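# Sort cart items by size into blue and green boxes

## Task

Take everything that rides on the cart and sort it by size: small items belong in the blue box, large items in the green box. Pressing the green button drives the cart along its rail past the arms to the far end, and pressing it again while the cart waits there brings it back. The attempt is over as soon as anything jams the cart.

## Robot and tools

Robots. Four identical i2rt Big YAM arms, arm1 to arm4, each with six joints, a five-fingered right hand and a wrist camera (arm1_cam_wrist and so on). Room cameras: cam_over, cam_park, cam_side, cam_top. Feet (base_link) in the scene frame, metres: arm1 (-0.314, +0.527, +0.328), arm2 (+0.615, +0.516, +0.319), arm3 (+0.302, -0.520, +0.316), arm4 (-0.603, -0.517, +0.402). Each foot faces its own +x, rotated about z. Reach is about 1.07 m from the joint1 axis. The scene frame has its origin on the floor with +z up. Something may occasionally nudge a loose object.

Joints, radians, absolute: joint1_rad -2.879 to 2.879 (turns the arm about its foot, positive counter-clockwise seen from above, 0 along the foot's facing); joint2_rad 0 to 3.141 (shoulder, 0 means upper arm pointing back, positive raises it then brings it forward); joint3_rad 0 to 3.019 (elbow, 0 folded, positive opens); joint4_rad -1.692 to 1.57 (hand pitch, positive tilts fingers up); joint5_rad -1.57 to 1.57 (sideways swing, positive to the arm's right); joint6_rad -2.094 to 2.094 (hand roll, positive clockwise seen from behind). With joint6 near -1.3 the wrist camera sits on top and its image is upright.

Hand values, all -1 to 1 and absolute: hand_little, hand_ring, hand_middle, hand_index and hand_thumb_bend use +1 straight/open, -1 curled/closed; hand_thumb_turn is +1 beside the palm, -1 opposite the fingers. hand_force_limit sets the fingertip force at which a closing motor halts, roughly 0 N at -1 to 10 N at +1 (15 N for the thumb motors). hand_speed ranges -0.96 to 1, near zero at -1 and full at +0.48 and above. Both start at 0 and -0.8. For a soft grip close at -0.94 or slower. A motor only starts when its own target changes by at least 0.002; to squeeze harder raise the force limit and send a target more closed than the reading. With the thumb turned in, the hand wraps objects about 0.035 to 0.065 m thick, or a handle down to 0.025 m. The hand point lies 0.045 m ahead of the palm; its +z runs along straight fingers, +y out of the palm, +x across the palm away from the thumb. A wrist bracket on the little-finger side juts 0.10 m across and can strike things.

Tool move. Optional keys arm1, arm2, arm3, arm4, cameras; each arm key is a separate object for that robot only, and an omitted robot keeps its old command. Inside an arm's object: joints (object of joint name to absolute value); or target, a list of seven numbers [x, y, z, qw, qx, qy, qz] giving an absolute hand pose in the scene frame (metres, quaternion wxyz, as the result's hand line prints it), reached along a straight line from hand_target; optional speed 0.002 to 0.5 m/s (default 0.25, rotation up to twice that in rad/s), only allowed with target. When target is present, joints may contain only hand_ keys. min_time_s (0.1 to 8 s) sets a minimum duration for that arm's joint moves. All hand paths in one call finish together, paced by the slowest; each lasts 0.5 to 10 s, and no action exceeds 15 s. Paths ignore obstacles and other arms; hands lag, wander, can overshoot speed near full stretch, and often finish a centimetre or more off. cameras lists names or ["all"]; [] means none. A call with no action returns full state and every image. Unknown keys make a call invalid; out-of-range values get it refused, and a refusal or stop cancels the rest of that reply's move, wait and finished_scene calls.

Tool wait: seconds 0 to 10, plus cameras; nothing new is commanded. zoom_image: camera plus region [x0, y0, x1, y1] in pixels of its newest image, at most 504 by 504. show_instructions shows the reference image. finished_scene ends the scene permanently; the sorting must hold without the robots.

Reading results. The move line gives per robot done or its worst status. joint_status/hand_status: off_target (resting away, maybe still pushing), time_out (joint kept a nearby target and keeps pushing; send its reported position to relax it), not_followed (a safety check held the targets; pose unreachable for a target call). on_its_own lists uncommanded motion; held at is a target, not a reading. Robots shown as last shown were not commanded. hand_stopped_by gives six words for little, ring, middle, index, thumb_bend, thumb_turn: moving, target, force, stalled or fault. The *_load_n readings are fingertip forces in N, positive when pushed open; a lost grip shows as a load near 0. Joint velocities say within noise when still. Torques include gravity; readings 3 and 4 wrap at ±28 N m. Images can trail the state slightly.

Cautions. Never squeeze or press two robots together; closing a hand on another robot's fingers counts. Arms do not halt on contact and will keep shoving, overheating motors (MOTOR HOT at 85 °C, the arm drops at 100 °C and reports limit_stop_at_motor_heat; resend targets after). Avoid dropping objects from height, striking fixed or heavy parts, slamming, or overloading fingers with fast swings. Keep the cart path clear so nothing jams it. Camera calibrations are approximate, by millimetres and fractions of a degree.

Each tool is called after "Emit:" as a command line: name --argument value for each argument, lists and objects as JSON in quotes; but a table of rows of numbers goes row by row, as --pt "numbers of a row", without its own name.

Reference images:

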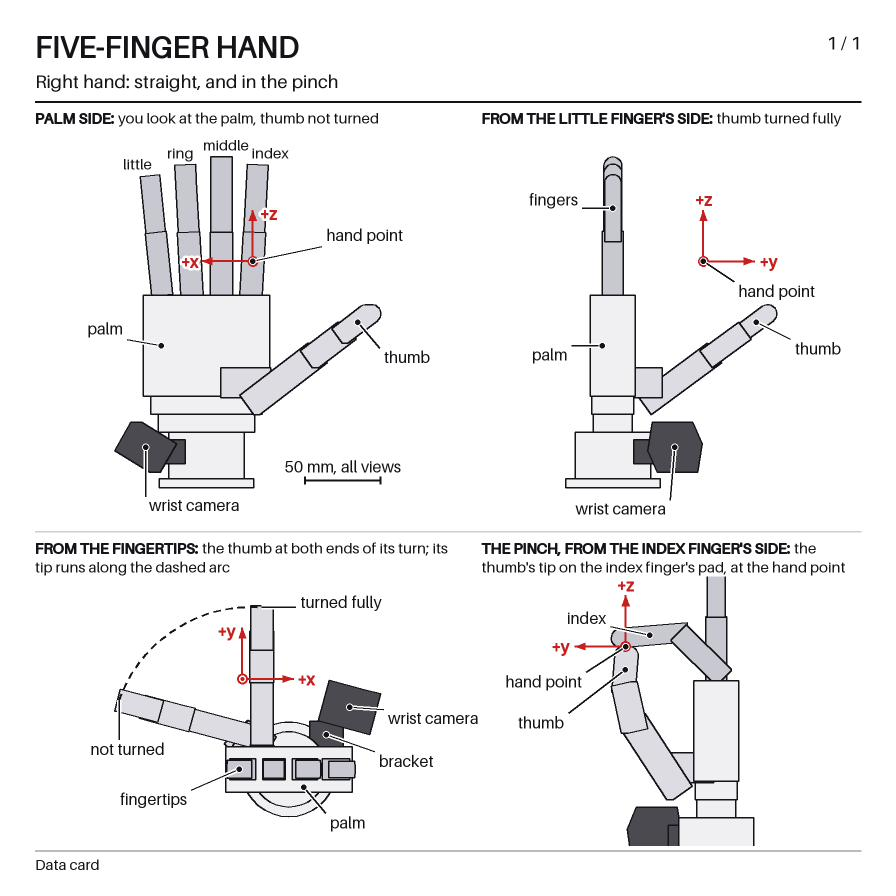

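## Session

Emit:
move

Scene clock: 0.00 s.
Joint torques (N m): no reading
Heat: arm1: hottest joint3_rad 29 °C; arm2: hottest joint1_rad 30 °C; arm3: hottest joint1_rad 31 °C; arm4: hottest joint2_rad 26 °C.
Joint velocities: within noise
arm1.joint_positions: joint1_rad=-0.561 joint2_rad=+0.634 joint3_rad=+1.325 joint4_rad=-1.488 joint5_rad=+0.265 joint6_rad=-1.202 hand_little=+1.000 hand_ring=+1.000 hand_middle=+1.000 hand_index=+1.000 hand_thumb_turn=+1.000 hand_thumb_bend=+1.000 hand_force_limit=+0.000 hand_speed=-0.800
arm1.joint_status: not commanded
arm1.hand_stopped_by: target,target,target,target,target,target
arm1.little_load_n: 0.0
arm1.ring_load_n: 0.0
arm1.middle_load_n: 0.0
arm1.index_load_n: 0.0
arm1.thumb_bend_load_n: 0.0
arm1.thumb_turn_load_n: 0.0
arm1.hand: x=-0.3518 y=+0.3113 z=+0.7639 quat_wxyz=(+0.267, +0.591, -0.708, +0.280) (m; scene frame)
arm1.hand_target: x=-0.3518 y=+0.3113 z=+0.7726 quat_wxyz=(+0.270, +0.587, -0.706, +0.290) (m; scene frame)
arm1.hand_status: not commanded
arm2.joint_positions: joint1_rad=+0.886 joint2_rad=+0.641 joint3_rad=+1.333 joint4_rad=-1.215 joint5_rad=-0.110 joint6_rad=-1.128 hand_little=+1.000 hand_ring=+1.000 hand_middle=+1.000 hand_index=+1.000 hand_thumb_turn=+1.000 hand_thumb_bend=+1.000 hand_force_limit=+0.000 hand_speed=-0.800
arm2.joint_status: not commanded
arm2.hand_stopped_by: target,target,target,target,target,target
arm2.little_load_n: 0.0
arm2.ring_load_n: 0.0
arm2.middle_load_n: 0.0
arm2.index_load_n: 0.0
arm2.thumb_bend_load_n: 0.0
arm2.thumb_turn_load_n: 0.0
arm2.hand: x=+0.5850 y=+0.2484 z=+0.7882 quat_wxyz=(+0.229, +0.474, -0.728, +0.440) (m; scene frame)
arm2.hand_target: x=+0.5849 y=+0.2487 z=+0.8041 quat_wxyz=(+0.238, +0.470, -0.719, +0.452) (m; scene frame)
arm2.hand_status: not commanded
arm3.joint_positions: joint1_rad=-0.255 joint2_rad=+0.635 joint3_rad=+1.393 joint4_rad=-1.190 joint5_rad=-0.058 joint6_rad=-1.103 hand_little=+1.000 hand_ring=+1.000 hand_middle=+1.000 hand_index=+1.000 hand_thumb_turn=+1.000 hand_thumb_bend=+1.000 hand_force_limit=+0.000 hand_speed=-0.800
arm3.joint_status: not commanded
arm3.hand_stopped_by: target,target,target,target,target,target
arm3.little_load_n: 0.0
arm3.ring_load_n: 0.0
arm3.middle_load_n: 0.0
arm3.index_load_n: 0.0
arm3.thumb_bend_load_n: 0.0
arm3.thumb_turn_load_n: 0.0
arm3.hand: x=+0.1677 y=-0.2992 z=+0.8260 quat_wxyz=(-0.527, +0.531, +0.654, +0.110) (m; scene frame)
arm3.hand_target: x=+0.1685 y=-0.3007 z=+0.8366 quat_wxyz=(-0.537, +0.527, +0.649, +0.112) (m; scene frame)
arm3.hand_status: not commanded
arm4.joint_positions: joint1_rad=-0.130 joint2_rad=+0.578 joint3_rad=+1.413 joint4_rad=-1.266 joint5_rad=-0.204 joint6_rad=-1.262 hand_little=+1.000 hand_ring=+1.000 hand_middle=+1.000 hand_index=+1.000 hand_thumb_turn=+1.000 hand_thumb_bend=+1.000 hand_force_limit=+0.000 hand_speed=-0.800
arm4.joint_status: not commanded
arm4.hand_stopped_by: target,target,target,target,target,target
arm4.little_load_n: 0.0
arm4.ring_load_n: 0.0
arm4.middle_load_n: 0.0
arm4.index_load_n: 0.0
arm4.thumb_bend_load_n: 0.0
arm4.thumb_turn_load_n: 0.0
arm4.hand: x=-0.4050 y=-0.4043 z=+0.9210 quat_wxyz=(-0.303, +0.825, +0.158, +0.451) (m; scene frame)
arm4.hand_target: x=-0.4063 y=-0.4051 z=+0.9324 quat_wxyz=(-0.307, +0.817, +0.159, +0.461) (m; scene frame)
arm4.hand_status: not commanded
pictures: arm1_cam_wrist, arm2_cam_wrist, arm3_cam_wrist, arm4_cam_wrist, cam_over, cam_park, cam_side, cam_top

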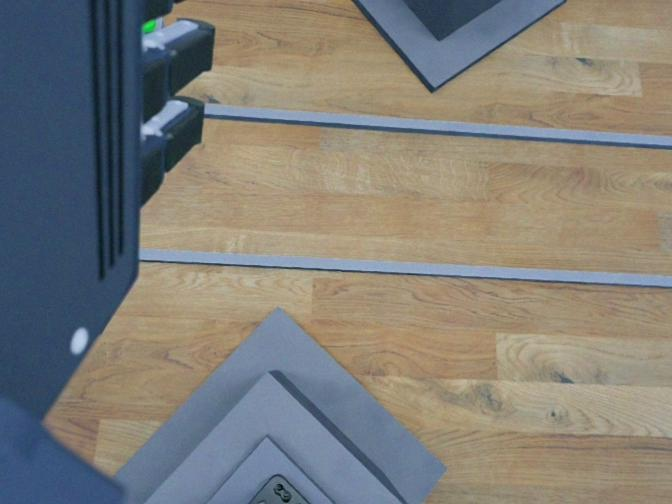

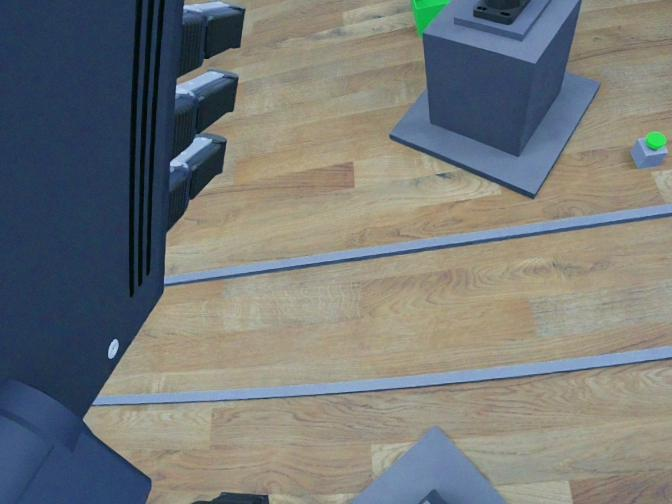

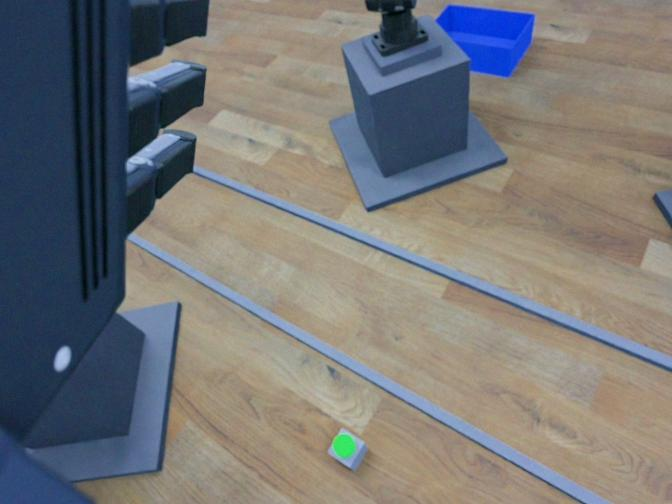

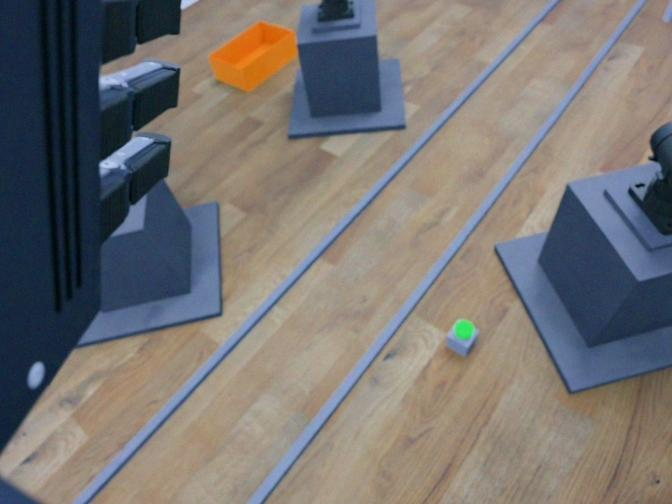

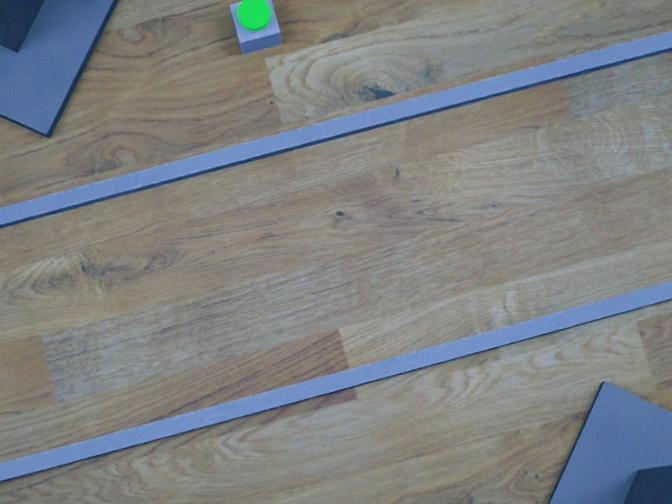

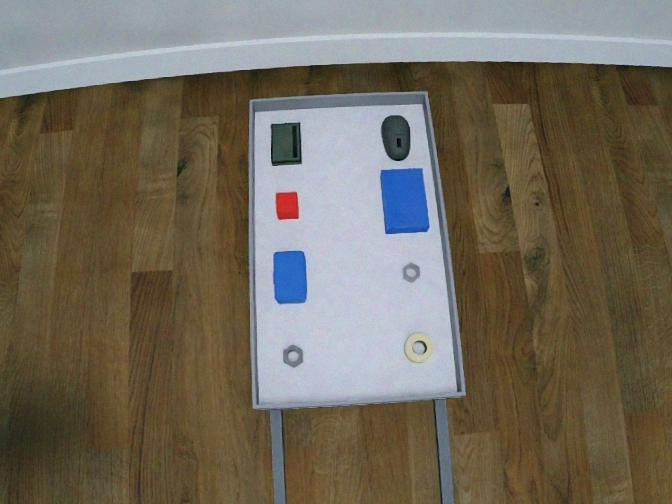

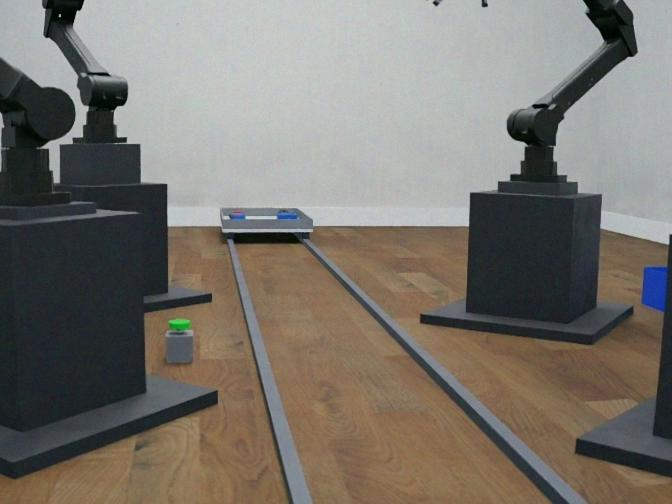

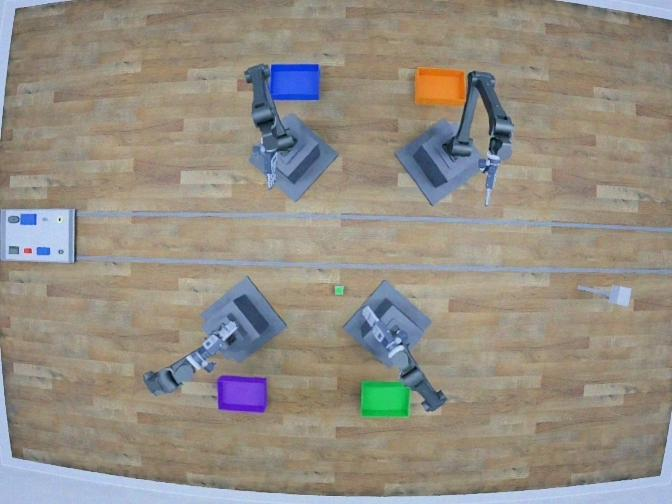

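Emit:
zoom_image --camera "cam_park" --region '[230, 80, 480, 420]'

Emit:
zoom_image --camera "cam_top" --region '[200, 40, 500, 240]'

Emit:
zoom_image --camera "cam_side" --region '[130, 180, 380, 380]'

Scaled by 1.482.

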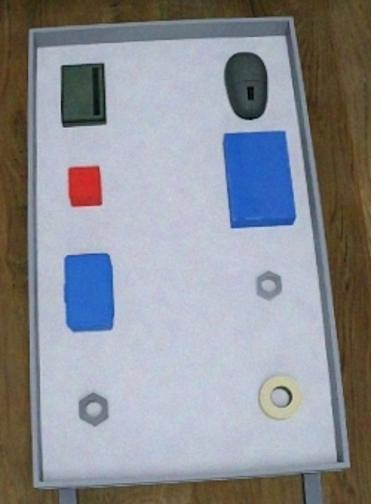

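Scaled by 1.680.

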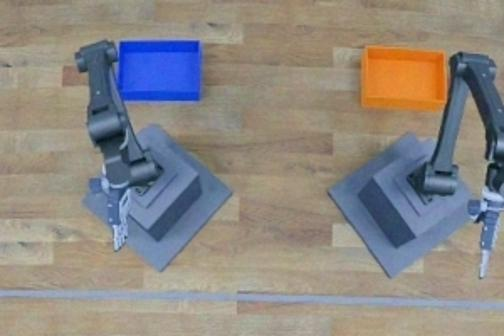

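Scaled by 2.016.

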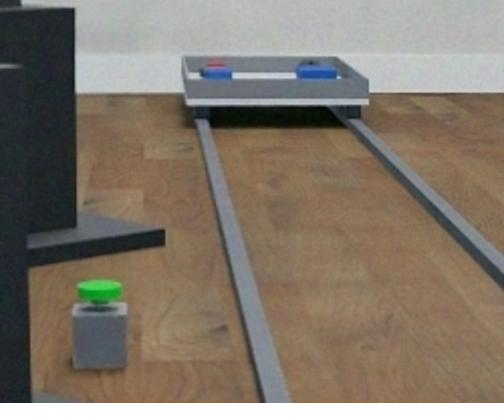

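Emit:
move --arm4 '{"target": [-0.033, -0.326, 0.22, 0, 1, 0.026, 0], "speed": 0.3, "joints": {"hand_speed": 0.2, "hand_little": -1, "hand_ring": -1, "hand_middle": -1, "hand_index": -1}}' --cameras '["arm4_cam_wrist", "cam_over", "cam_side", "cam_top"]'

Scene clock: 111.83 s.
Joint torques (N m): arm1=[-0.26 0.62 8.62 1.52 0.18 0.09] | arm2=[-0.79 1.08 11.4 2.15 0 0.02] | arm3=[-0.38 2.08 10.85 2.03 -0.05 0] | arm4=[-0.5 -24.12 10.59 -0.36 0.09 0.15]
Heat: arm1: hottest joint3_rad 34 °C; arm2: hottest joint3_rad 37 °C; arm3: hottest joint3_rad 39 °C; arm4: hottest joint3_rad 30 °C.
move: arm4 off_target
Joint velocities: within noise
arm1, arm2, arm3: as last shown
arm4.joint_positions: joint1_rad=-0.277 joint2_rad=+2.411 joint3_rad=+1.700 joint4_rad=-0.877 joint5_rad=-0.002 joint6_rad=-1.230 hand_little=-1.000 hand_ring=-1.000 hand_middle=-1.000 hand_index=-1.000 hand_thumb_turn=+1.000 hand_thumb_bend=+1.000 hand_force_limit=+0.000 hand_speed=+0.200
arm4.joint_status: all done
arm4.hand_stopped_by: target,target,target,target,target,target
arm4.little_load_n: 0.0
arm4.ring_load_n: 0.0
arm4.middle_load_n: 0.0
arm4.index_load_n: 0.0
arm4.thumb_bend_load_n: 0.0
arm4.thumb_turn_load_n: 0.0
arm4.hand: x=-0.0488 y=-0.3268 z=+0.2161 quat_wxyz=(+0.002, +0.999, +0.035, -0.010) (m; scene frame)
arm4.hand_target: x=-0.0332 y=-0.3263 z=+0.2204 quat_wxyz=(+0.000, +1.000, +0.026, +0.001) (m; scene frame)
arm4.hand_status: off_target (0.016 m and 1.5 deg from the pose sent, 0.797 m and 68.1 deg at the start)
pictures: arm4_cam_wrist, cam_over, cam_side, cam_top
camera_calibration:
arm4_cam_wrist: T_world_to_cam=[[0.302129, -0.952464, 0.0391262, -0.307166], [-0.830837, -0.242981, 0.50067, -0.226701], [-0.467363, -0.183774, -0.864754, 0.212354], [0, 0, 0, 1]] pos_world=[0.0036984, -0.308623, 0.309154]

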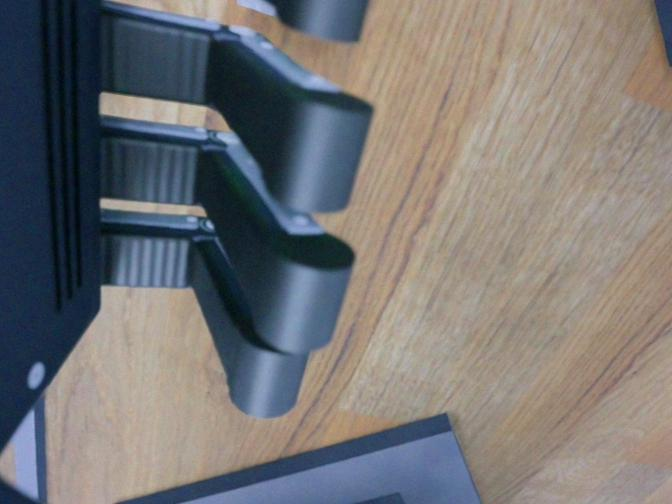

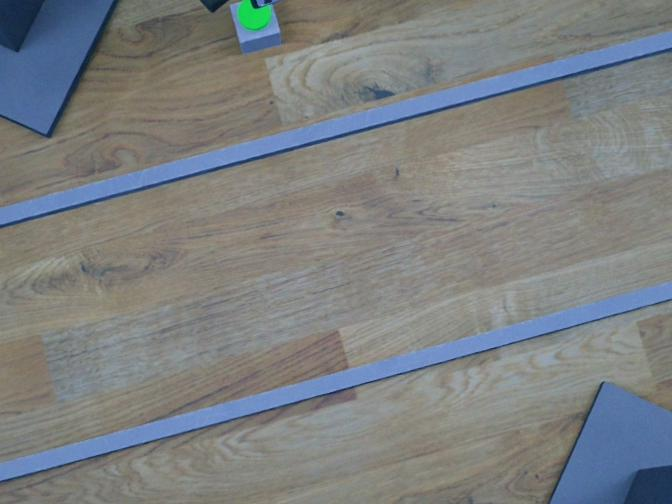

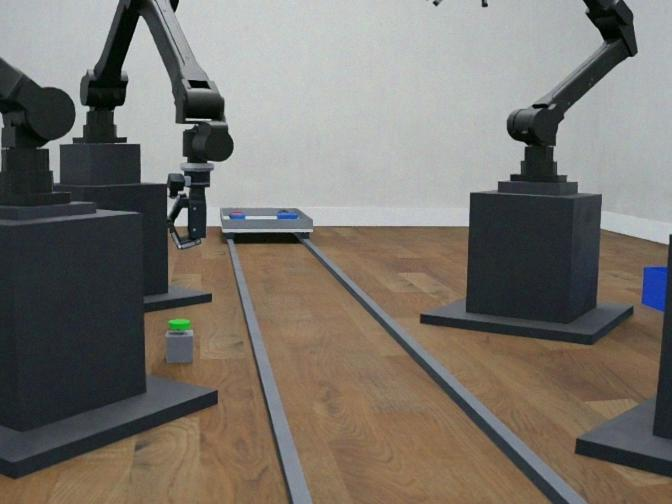

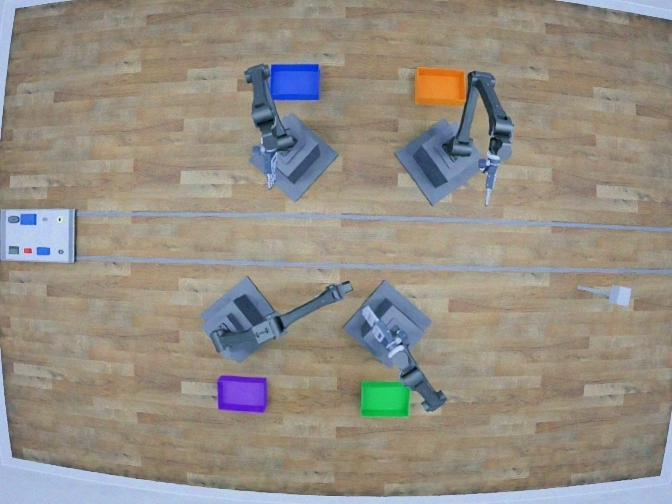

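Emit:
zoom_image --camera "cam_over" --region '[180, 0, 400, 80]'

Emit:
zoom_image --camera "cam_side" --region '[130, 130, 330, 380]'

Emit:
zoom_image --camera "cam_top" --region '[240, 230, 460, 430]'

Scaled by 2.291.

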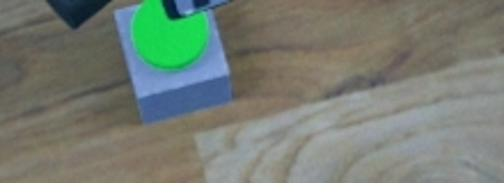

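Scaled by 2.016.

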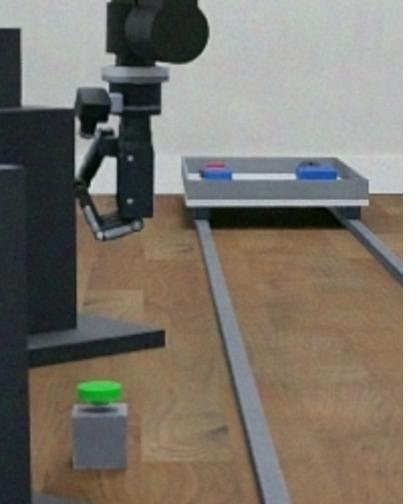

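Scaled by 2.291.

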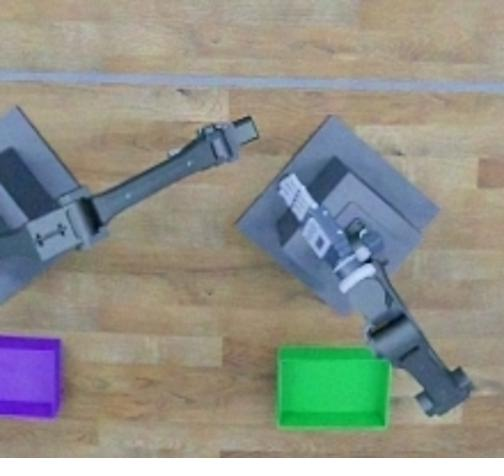

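Emit:
move --arm4 '{"target": [-0.025, -0.326, 0.078, 0, 1, 0.026, 0], "speed": 0.1}' --cameras '["cam_side", "cam_park", "cam_top"]'

Emit:
move --arm4 '{"target": [-0.06, -0.36, 0.4, 0, 1, 0.026, 0], "speed": 0.3}' --cameras '["cam_park", "cam_top", "cam_side"]'

Emit:
wait --seconds 1 --cameras '["cam_park", "cam_top"]'

Emit:
wait --seconds 2 --cameras '["cam_park", "cam_top"]'

Scene clock: 149.27 s.
Joint torques (N m): arm1=[-1.03 0.15 8.76 1.5 0.15 0.08] | arm2=[-0.5 1.08 11.34 2.09 -0.04 0] | arm3=[-0.26 2.67 10.91 1.89 -0.01 -0.1] | arm4=[-0.44 -24 9.55 0.27 0.05 0.11]
Heat: arm1: hottest joint3_rad 35 °C; arm2: hottest joint3_rad 38 °C; arm3: hottest joint3_rad 40 °C; arm4: hottest joint3_rad 31 °C.
move: arm4 off_target
Joint velocities: within noise
arm1, arm2, arm3: as last shown
arm2.middle_load_n: -0.5
arm4.joint_positions: joint1_rad=-0.282 joint2_rad=+2.695 joint3_rad=+1.859 joint4_rad=-0.758 joint5_rad=-0.001 joint6_rad=-1.230 hand_little=-1.000 hand_ring=-1.000 hand_middle=-1.000 hand_index=-1.000 hand_thumb_turn=+1.000 hand_thumb_bend=+1.000 hand_force_limit=+0.000 hand_speed=+0.200
arm4.joint_status: not commanded
arm4.hand_stopped_by: target,target,target,target,target,target
arm4.little_load_n: 0.0
arm4.ring_load_n: 0.0
arm4.middle_load_n: 0.0
arm4.index_load_n: 0.0
arm4.thumb_bend_load_n: 0.0
arm4.thumb_turn_load_n: 0.0
arm4.hand: x=-0.0398 y=-0.3257 z=+0.0831 quat_wxyz=(+0.004, +0.999, +0.033, -0.012) (m; scene frame)
arm4.hand_target: x=-0.0253 y=-0.3261 z=+0.0786 quat_wxyz=(+0.000, +1.000, +0.026, +0.000) (m; scene frame)
arm4.hand_status: off_target (0.016 m and 1.6 deg from the pose sent, 0.140 m and 1.6 deg at the start)
pictures: cam_park, cam_side, cam_top

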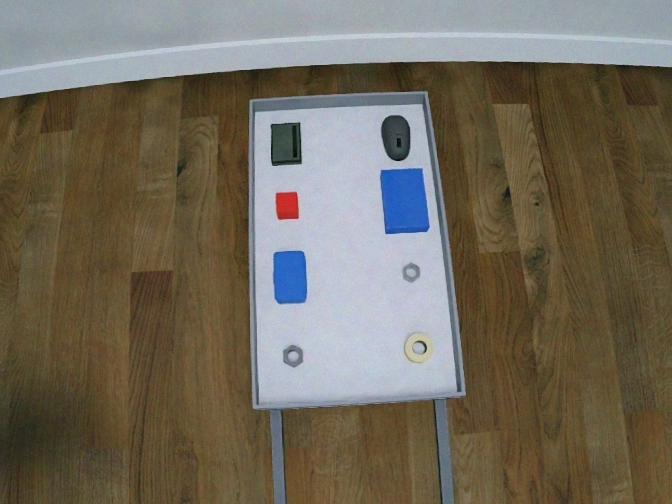

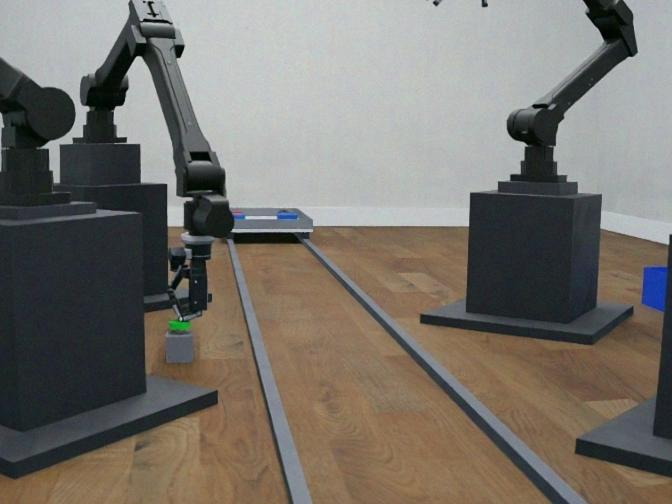

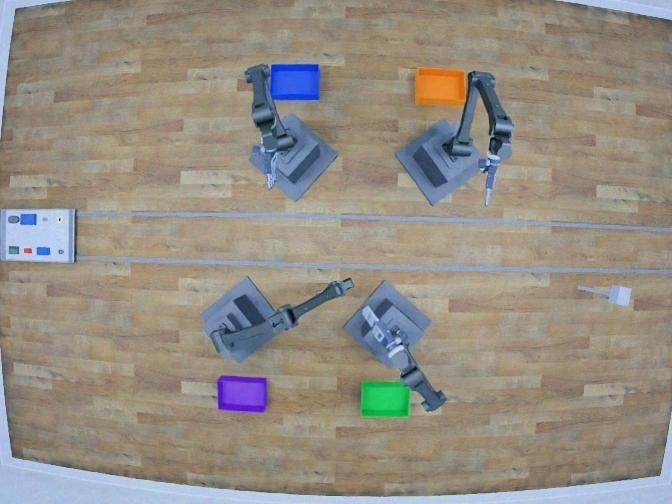

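Scene clock: 151.20 s.
Joint torques (N m): arm1=[0.03 -0.09 8.73 1.55 0.2 0.11] | arm2=[-1.08 1.26 11.51 2.04 -0.01 -0.04] | arm3=[0.5 2.84 10.92 1.99 0.02 -0.02] | arm4=[-0.26 -23.82 8.14 -0.28 0.06 -0.05]
Heat: arm1: hottest joint3_rad 35 °C; arm2: hottest joint3_rad 38 °C; arm3: hottest joint3_rad 40 °C; arm4: hottest joint3_rad 31 °C.
move: arm4 done
Joint velocities: within noise
arm1, arm2, arm3: as last shown
arm2.middle_load_n: 0.0
arm4.joint_positions: joint1_rad=-0.311 joint2_rad=+2.088 joint3_rad=+1.639 joint4_rad=-1.123 joint5_rad=-0.001 joint6_rad=-1.246 hand_little=-1.000 hand_ring=-1.000 hand_middle=-1.000 hand_index=-1.000 hand_thumb_turn=+1.000 hand_thumb_bend=+1.000 hand_force_limit=+0.000 hand_speed=+0.200
arm4.joint_status: not commanded
arm4.hand_stopped_by: target,target,target,target,target,target
arm4.little_load_n: 0.0
arm4.ring_load_n: 0.0
arm4.middle_load_n: 0.0
arm4.index_load_n: 0.0
arm4.thumb_bend_load_n: 0.0
arm4.thumb_turn_load_n: 0.0
arm4.hand: x=-0.0612 y=-0.3541 z=+0.3927 quat_wxyz=(+0.000, +1.000, +0.026, -0.001) (m; scene frame)
arm4.hand_target: x=-0.0601 y=-0.3599 z=+0.3998 quat_wxyz=(+0.000, +1.000, +0.026, +0.000) (m; scene frame)
arm4.hand_status: done (0.009 m and 0.2 deg from the pose sent, 0.319 m and 1.6 deg at the start)
pictures: cam_park, cam_side, cam_top

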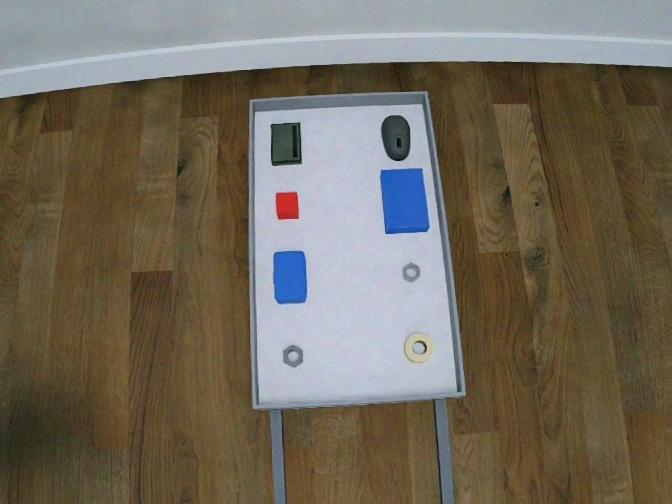

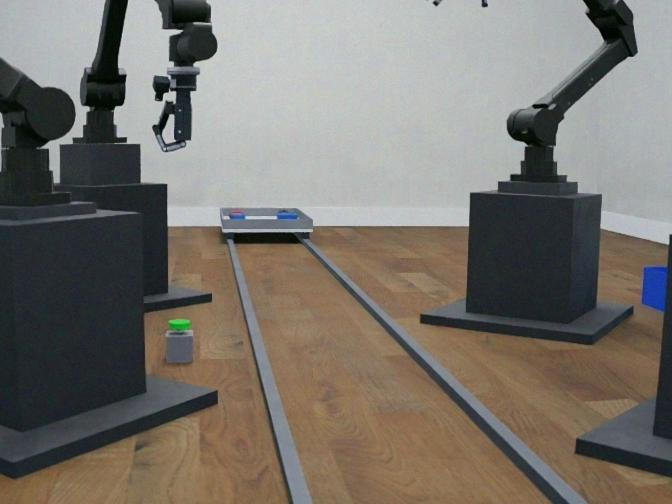

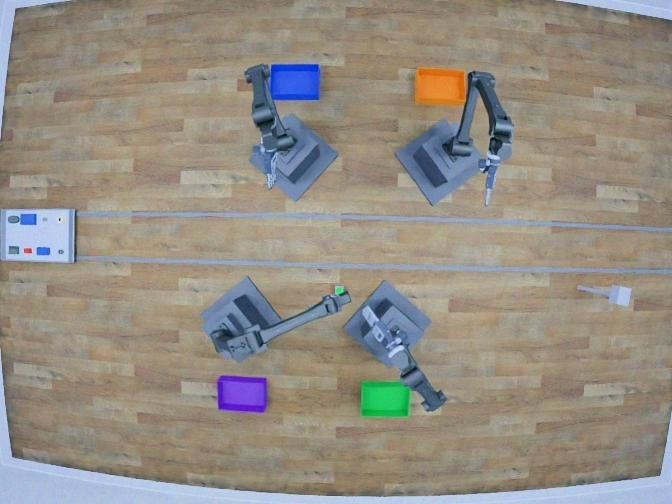

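Scene clock: 152.20 s.
Joint torques (N m): arm1=[-0.21 -0.21 8.59 1.62 0.16 0.09] | arm2=[-0.85 1.03 11.48 2.13 -0.02 -0.01] | arm3=[0.32 1.9 10.77 1.85 0 -0.05] | arm4=[-0.56 -23.82 8.13 -0.31 0.07 -0.02]
Heat: arm1: hottest joint3_rad 35 °C; arm2: hottest joint3_rad 38 °C; arm3: hottest joint3_rad 40 °C; arm4: hottest joint3_rad 31 °C.
Joint velocities: within noise
arm1.joint_positions: joint1_rad=-0.561 joint2_rad=+0.634 joint3_rad=+1.325 joint4_rad=-1.488 joint5_rad=+0.265 joint6_rad=-1.202 hand_little=+1.000 hand_ring=+1.000 hand_middle=+1.000 hand_index=+1.000 hand_thumb_turn=+1.000 hand_thumb_bend=+1.000 hand_force_limit=+0.000 hand_speed=-0.800
arm1.joint_status: not commanded
arm1.hand_stopped_by: target,target,target,target,target,target
arm1.little_load_n: 0.0
arm1.ring_load_n: 0.0
arm1.middle_load_n: 0.0
arm1.index_load_n: 0.0
arm1.thumb_bend_load_n: 0.0
arm1.thumb_turn_load_n: 0.0
arm1.hand: x=-0.3518 y=+0.3113 z=+0.7639 quat_wxyz=(+0.267, +0.591, -0.708, +0.280) (m; scene frame)
arm1.hand_target: x=-0.3518 y=+0.3113 z=+0.7726 quat_wxyz=(+0.270, +0.587, -0.706, +0.290) (m; scene frame)
arm1.hand_status: not commanded
arm2.joint_positions: joint1_rad=+0.886 joint2_rad=+0.641 joint3_rad=+1.333 joint4_rad=-1.215 joint5_rad=-0.110 joint6_rad=-1.128 hand_little=+1.000 hand_ring=+1.000 hand_middle=+1.000 hand_index=+1.000 hand_thumb_turn=+1.000 hand_thumb_bend=+1.000 hand_force_limit=+0.000 hand_speed=-0.800
arm2.joint_status: not commanded
arm2.hand_stopped_by: target,target,target,target,target,target
arm2.little_load_n: 0.0
arm2.ring_load_n: 0.0
arm2.middle_load_n: 0.0
arm2.index_load_n: 0.0
arm2.thumb_bend_load_n: 0.0
arm2.thumb_turn_load_n: 0.0
arm2.hand: x=+0.5850 y=+0.2484 z=+0.7882 quat_wxyz=(+0.229, +0.474, -0.728, +0.440) (m; scene frame)
arm2.hand_target: x=+0.5849 y=+0.2487 z=+0.8041 quat_wxyz=(+0.238, +0.470, -0.719, +0.452) (m; scene frame)
arm2.hand_status: not commanded
arm3.joint_positions: joint1_rad=-0.255 joint2_rad=+0.635 joint3_rad=+1.393 joint4_rad=-1.190 joint5_rad=-0.058 joint6_rad=-1.103 hand_little=+1.000 hand_ring=+1.000 hand_middle=+1.000 hand_index=+1.000 hand_thumb_turn=+1.000 hand_thumb_bend=+1.000 hand_force_limit=+0.000 hand_speed=-0.800
arm3.joint_status: not commanded
arm3.hand_stopped_by: target,target,target,target,target,target
arm3.little_load_n: 0.0
arm3.ring_load_n: 0.0
arm3.middle_load_n: 0.0
arm3.index_load_n: 0.0
arm3.thumb_bend_load_n: 0.0
arm3.thumb_turn_load_n: 0.0
arm3.hand: x=+0.1677 y=-0.2992 z=+0.8260 quat_wxyz=(-0.527, +0.531, +0.654, +0.110) (m; scene frame)
arm3.hand_target: x=+0.1685 y=-0.3007 z=+0.8366 quat_wxyz=(-0.537, +0.527, +0.649, +0.112) (m; scene frame)
arm3.hand_status: not commanded
arm4.joint_positions: joint1_rad=-0.311 joint2_rad=+2.088 joint3_rad=+1.639 joint4_rad=-1.123 joint5_rad=-0.001 joint6_rad=-1.247 hand_little=-1.000 hand_ring=-1.000 hand_middle=-1.000 hand_index=-1.000 hand_thumb_turn=+1.000 hand_thumb_bend=+1.000 hand_force_limit=+0.000 hand_speed=+0.200
arm4.joint_status: not commanded
arm4.hand_stopped_by: target,target,target,target,target,target
arm4.little_load_n: 0.0
arm4.ring_load_n: 0.0
arm4.middle_load_n: 0.0
arm4.index_load_n: 0.0
arm4.thumb_bend_load_n: 0.0
arm4.thumb_turn_load_n: 0.0
arm4.hand: x=-0.0612 y=-0.3541 z=+0.3927 quat_wxyz=(+0.000, +1.000, +0.027, -0.001) (m; scene frame)
arm4.hand_target: x=-0.0601 y=-0.3599 z=+0.3998 quat_wxyz=(+0.000, +1.000, +0.026, +0.000) (m; scene frame)
arm4.hand_status: done (0.009 m and 0.2 deg from the pose sent, 0.319 m and 1.6 deg at the start)
wait: 1.00 s; at rest by 0.27 s
pictures: cam_park, cam_top

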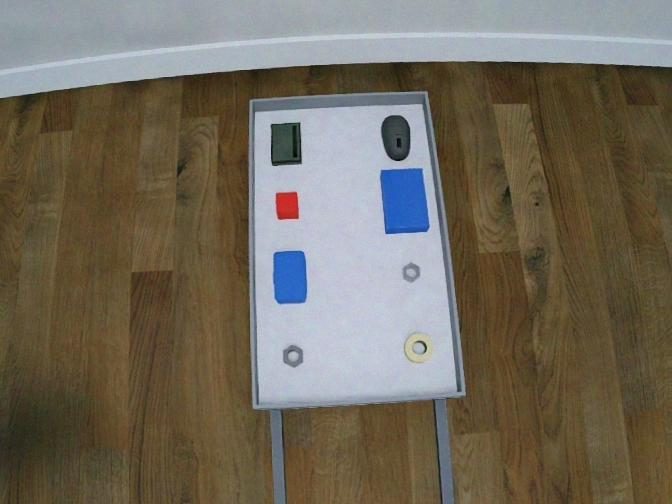

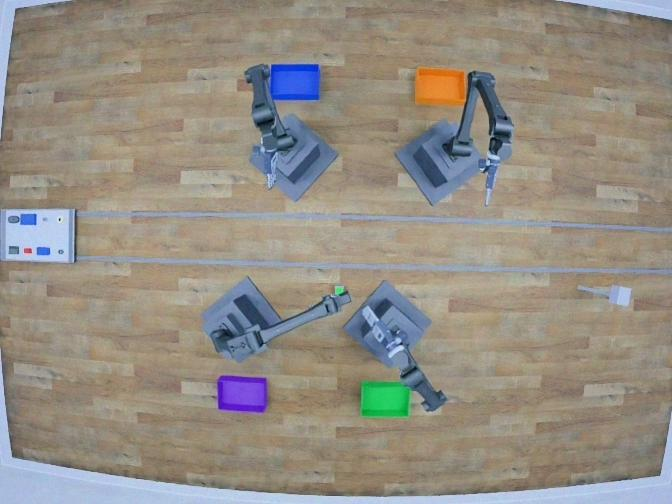

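Scene clock: 154.20 s.
Joint torques (N m): arm1=[-0.09 0.44 8.73 1.46 0.13 0.12] | arm2=[-0.73 0.85 11.36 2.11 -0.01 -0.02] | arm3=[0.44 1.61 10.97 2.11 -0.06 -0.05] | arm4=[-0.38 -23.94 8.03 -0.27 0.04 -0.03]
Heat: arm1: hottest joint3_rad 35 °C; arm2: hottest joint3_rad 38 °C; arm3: hottest joint3_rad 40 °C; arm4: hottest joint3_rad 31 °C.
Joint velocities: within noise
arm1.joint_positions: joint1_rad=-0.561 joint2_rad=+0.634 joint3_rad=+1.325 joint4_rad=-1.488 joint5_rad=+0.265 joint6_rad=-1.202 hand_little=+1.000 hand_ring=+1.000 hand_middle=+1.000 hand_index=+1.000 hand_thumb_turn=+1.000 hand_thumb_bend=+1.000 hand_force_limit=+0.000 hand_speed=-0.800
arm1.joint_status: not commanded
arm1.hand_stopped_by: target,target,target,target,target,target
arm1.little_load_n: 0.0
arm1.ring_load_n: 0.0
arm1.middle_load_n: 0.0
arm1.index_load_n: 0.0
arm1.thumb_bend_load_n: 0.0
arm1.thumb_turn_load_n: 0.0
arm1.hand: x=-0.3518 y=+0.3113 z=+0.7639 quat_wxyz=(+0.267, +0.591, -0.708, +0.280) (m; scene frame)
arm1.hand_target: x=-0.3518 y=+0.3113 z=+0.7726 quat_wxyz=(+0.270, +0.587, -0.706, +0.290) (m; scene frame)
arm1.hand_status: not commanded
arm2.joint_positions: joint1_rad=+0.886 joint2_rad=+0.641 joint3_rad=+1.333 joint4_rad=-1.215 joint5_rad=-0.110 joint6_rad=-1.128 hand_little=+1.000 hand_ring=+1.000 hand_middle=+1.000 hand_index=+1.000 hand_thumb_turn=+1.000 hand_thumb_bend=+1.000 hand_force_limit=+0.000 hand_speed=-0.800
arm2.joint_status: not commanded
arm2.hand_stopped_by: target,target,target,target,target,target
arm2.little_load_n: 0.0
arm2.ring_load_n: 0.0
arm2.middle_load_n: 0.0
arm2.index_load_n: 0.0
arm2.thumb_bend_load_n: 0.0
arm2.thumb_turn_load_n: 0.0
arm2.hand: x=+0.5850 y=+0.2484 z=+0.7882 quat_wxyz=(+0.229, +0.474, -0.728, +0.440) (m; scene frame)
arm2.hand_target: x=+0.5849 y=+0.2487 z=+0.8041 quat_wxyz=(+0.238, +0.470, -0.719, +0.452) (m; scene frame)
arm2.hand_status: not commanded
arm3.joint_positions: joint1_rad=-0.255 joint2_rad=+0.635 joint3_rad=+1.393 joint4_rad=-1.190 joint5_rad=-0.058 joint6_rad=-1.103 hand_little=+1.000 hand_ring=+1.000 hand_middle=+1.000 hand_index=+1.000 hand_thumb_turn=+1.000 hand_thumb_bend=+1.000 hand_force_limit=+0.000 hand_speed=-0.800
arm3.joint_status: not commanded
arm3.hand_stopped_by: target,target,target,target,target,target
arm3.little_load_n: 0.0
arm3.ring_load_n: 0.0
arm3.middle_load_n: 0.0
arm3.index_load_n: 0.0
arm3.thumb_bend_load_n: 0.0
arm3.thumb_turn_load_n: 0.0
arm3.hand: x=+0.1677 y=-0.2992 z=+0.8260 quat_wxyz=(-0.527, +0.531, +0.654, +0.110) (m; scene frame)
arm3.hand_target: x=+0.1685 y=-0.3007 z=+0.8366 quat_wxyz=(-0.537, +0.527, +0.649, +0.112) (m; scene frame)
arm3.hand_status: not commanded
arm4.joint_positions: joint1_rad=-0.311 joint2_rad=+2.088 joint3_rad=+1.639 joint4_rad=-1.123 joint5_rad=-0.001 joint6_rad=-1.247 hand_little=-1.000 hand_ring=-1.000 hand_middle=-1.000 hand_index=-1.000 hand_thumb_turn=+1.000 hand_thumb_bend=+1.000 hand_force_limit=+0.000 hand_speed=+0.200
arm4.joint_status: not commanded
arm4.hand_stopped_by: target,target,target,target,target,target
arm4.little_load_n: 0.0
arm4.ring_load_n: 0.0
arm4.middle_load_n: 0.0
arm4.index_load_n: 0.5
arm4.thumb_bend_load_n: 0.0
arm4.thumb_turn_load_n: 0.0
arm4.hand: x=-0.0612 y=-0.3541 z=+0.3927 quat_wxyz=(+0.000, +1.000, +0.027, -0.001) (m; scene frame)
arm4.hand_target: x=-0.0601 y=-0.3599 z=+0.3998 quat_wxyz=(+0.000, +1.000, +0.026, +0.000) (m; scene frame)
arm4.hand_status: done (0.009 m and 0.2 deg from the pose sent, 0.319 m and 1.6 deg at the start)
wait: 2.00 s; at rest by 0.27 s
pictures: cam_park, cam_top

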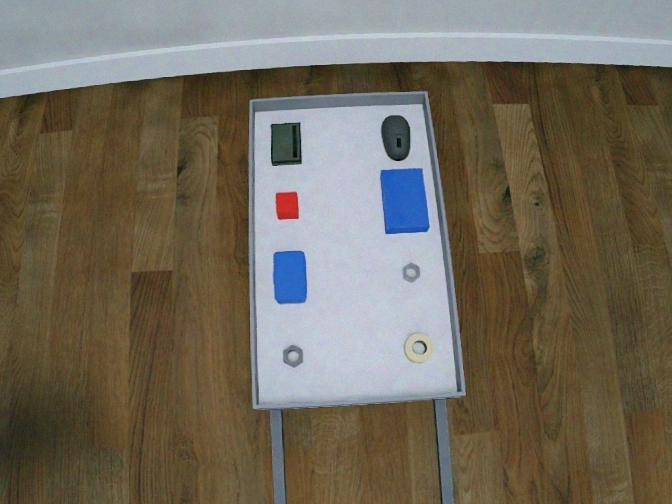

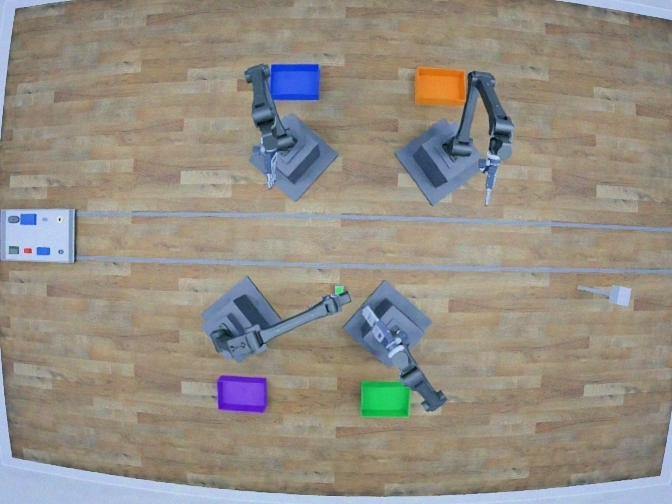

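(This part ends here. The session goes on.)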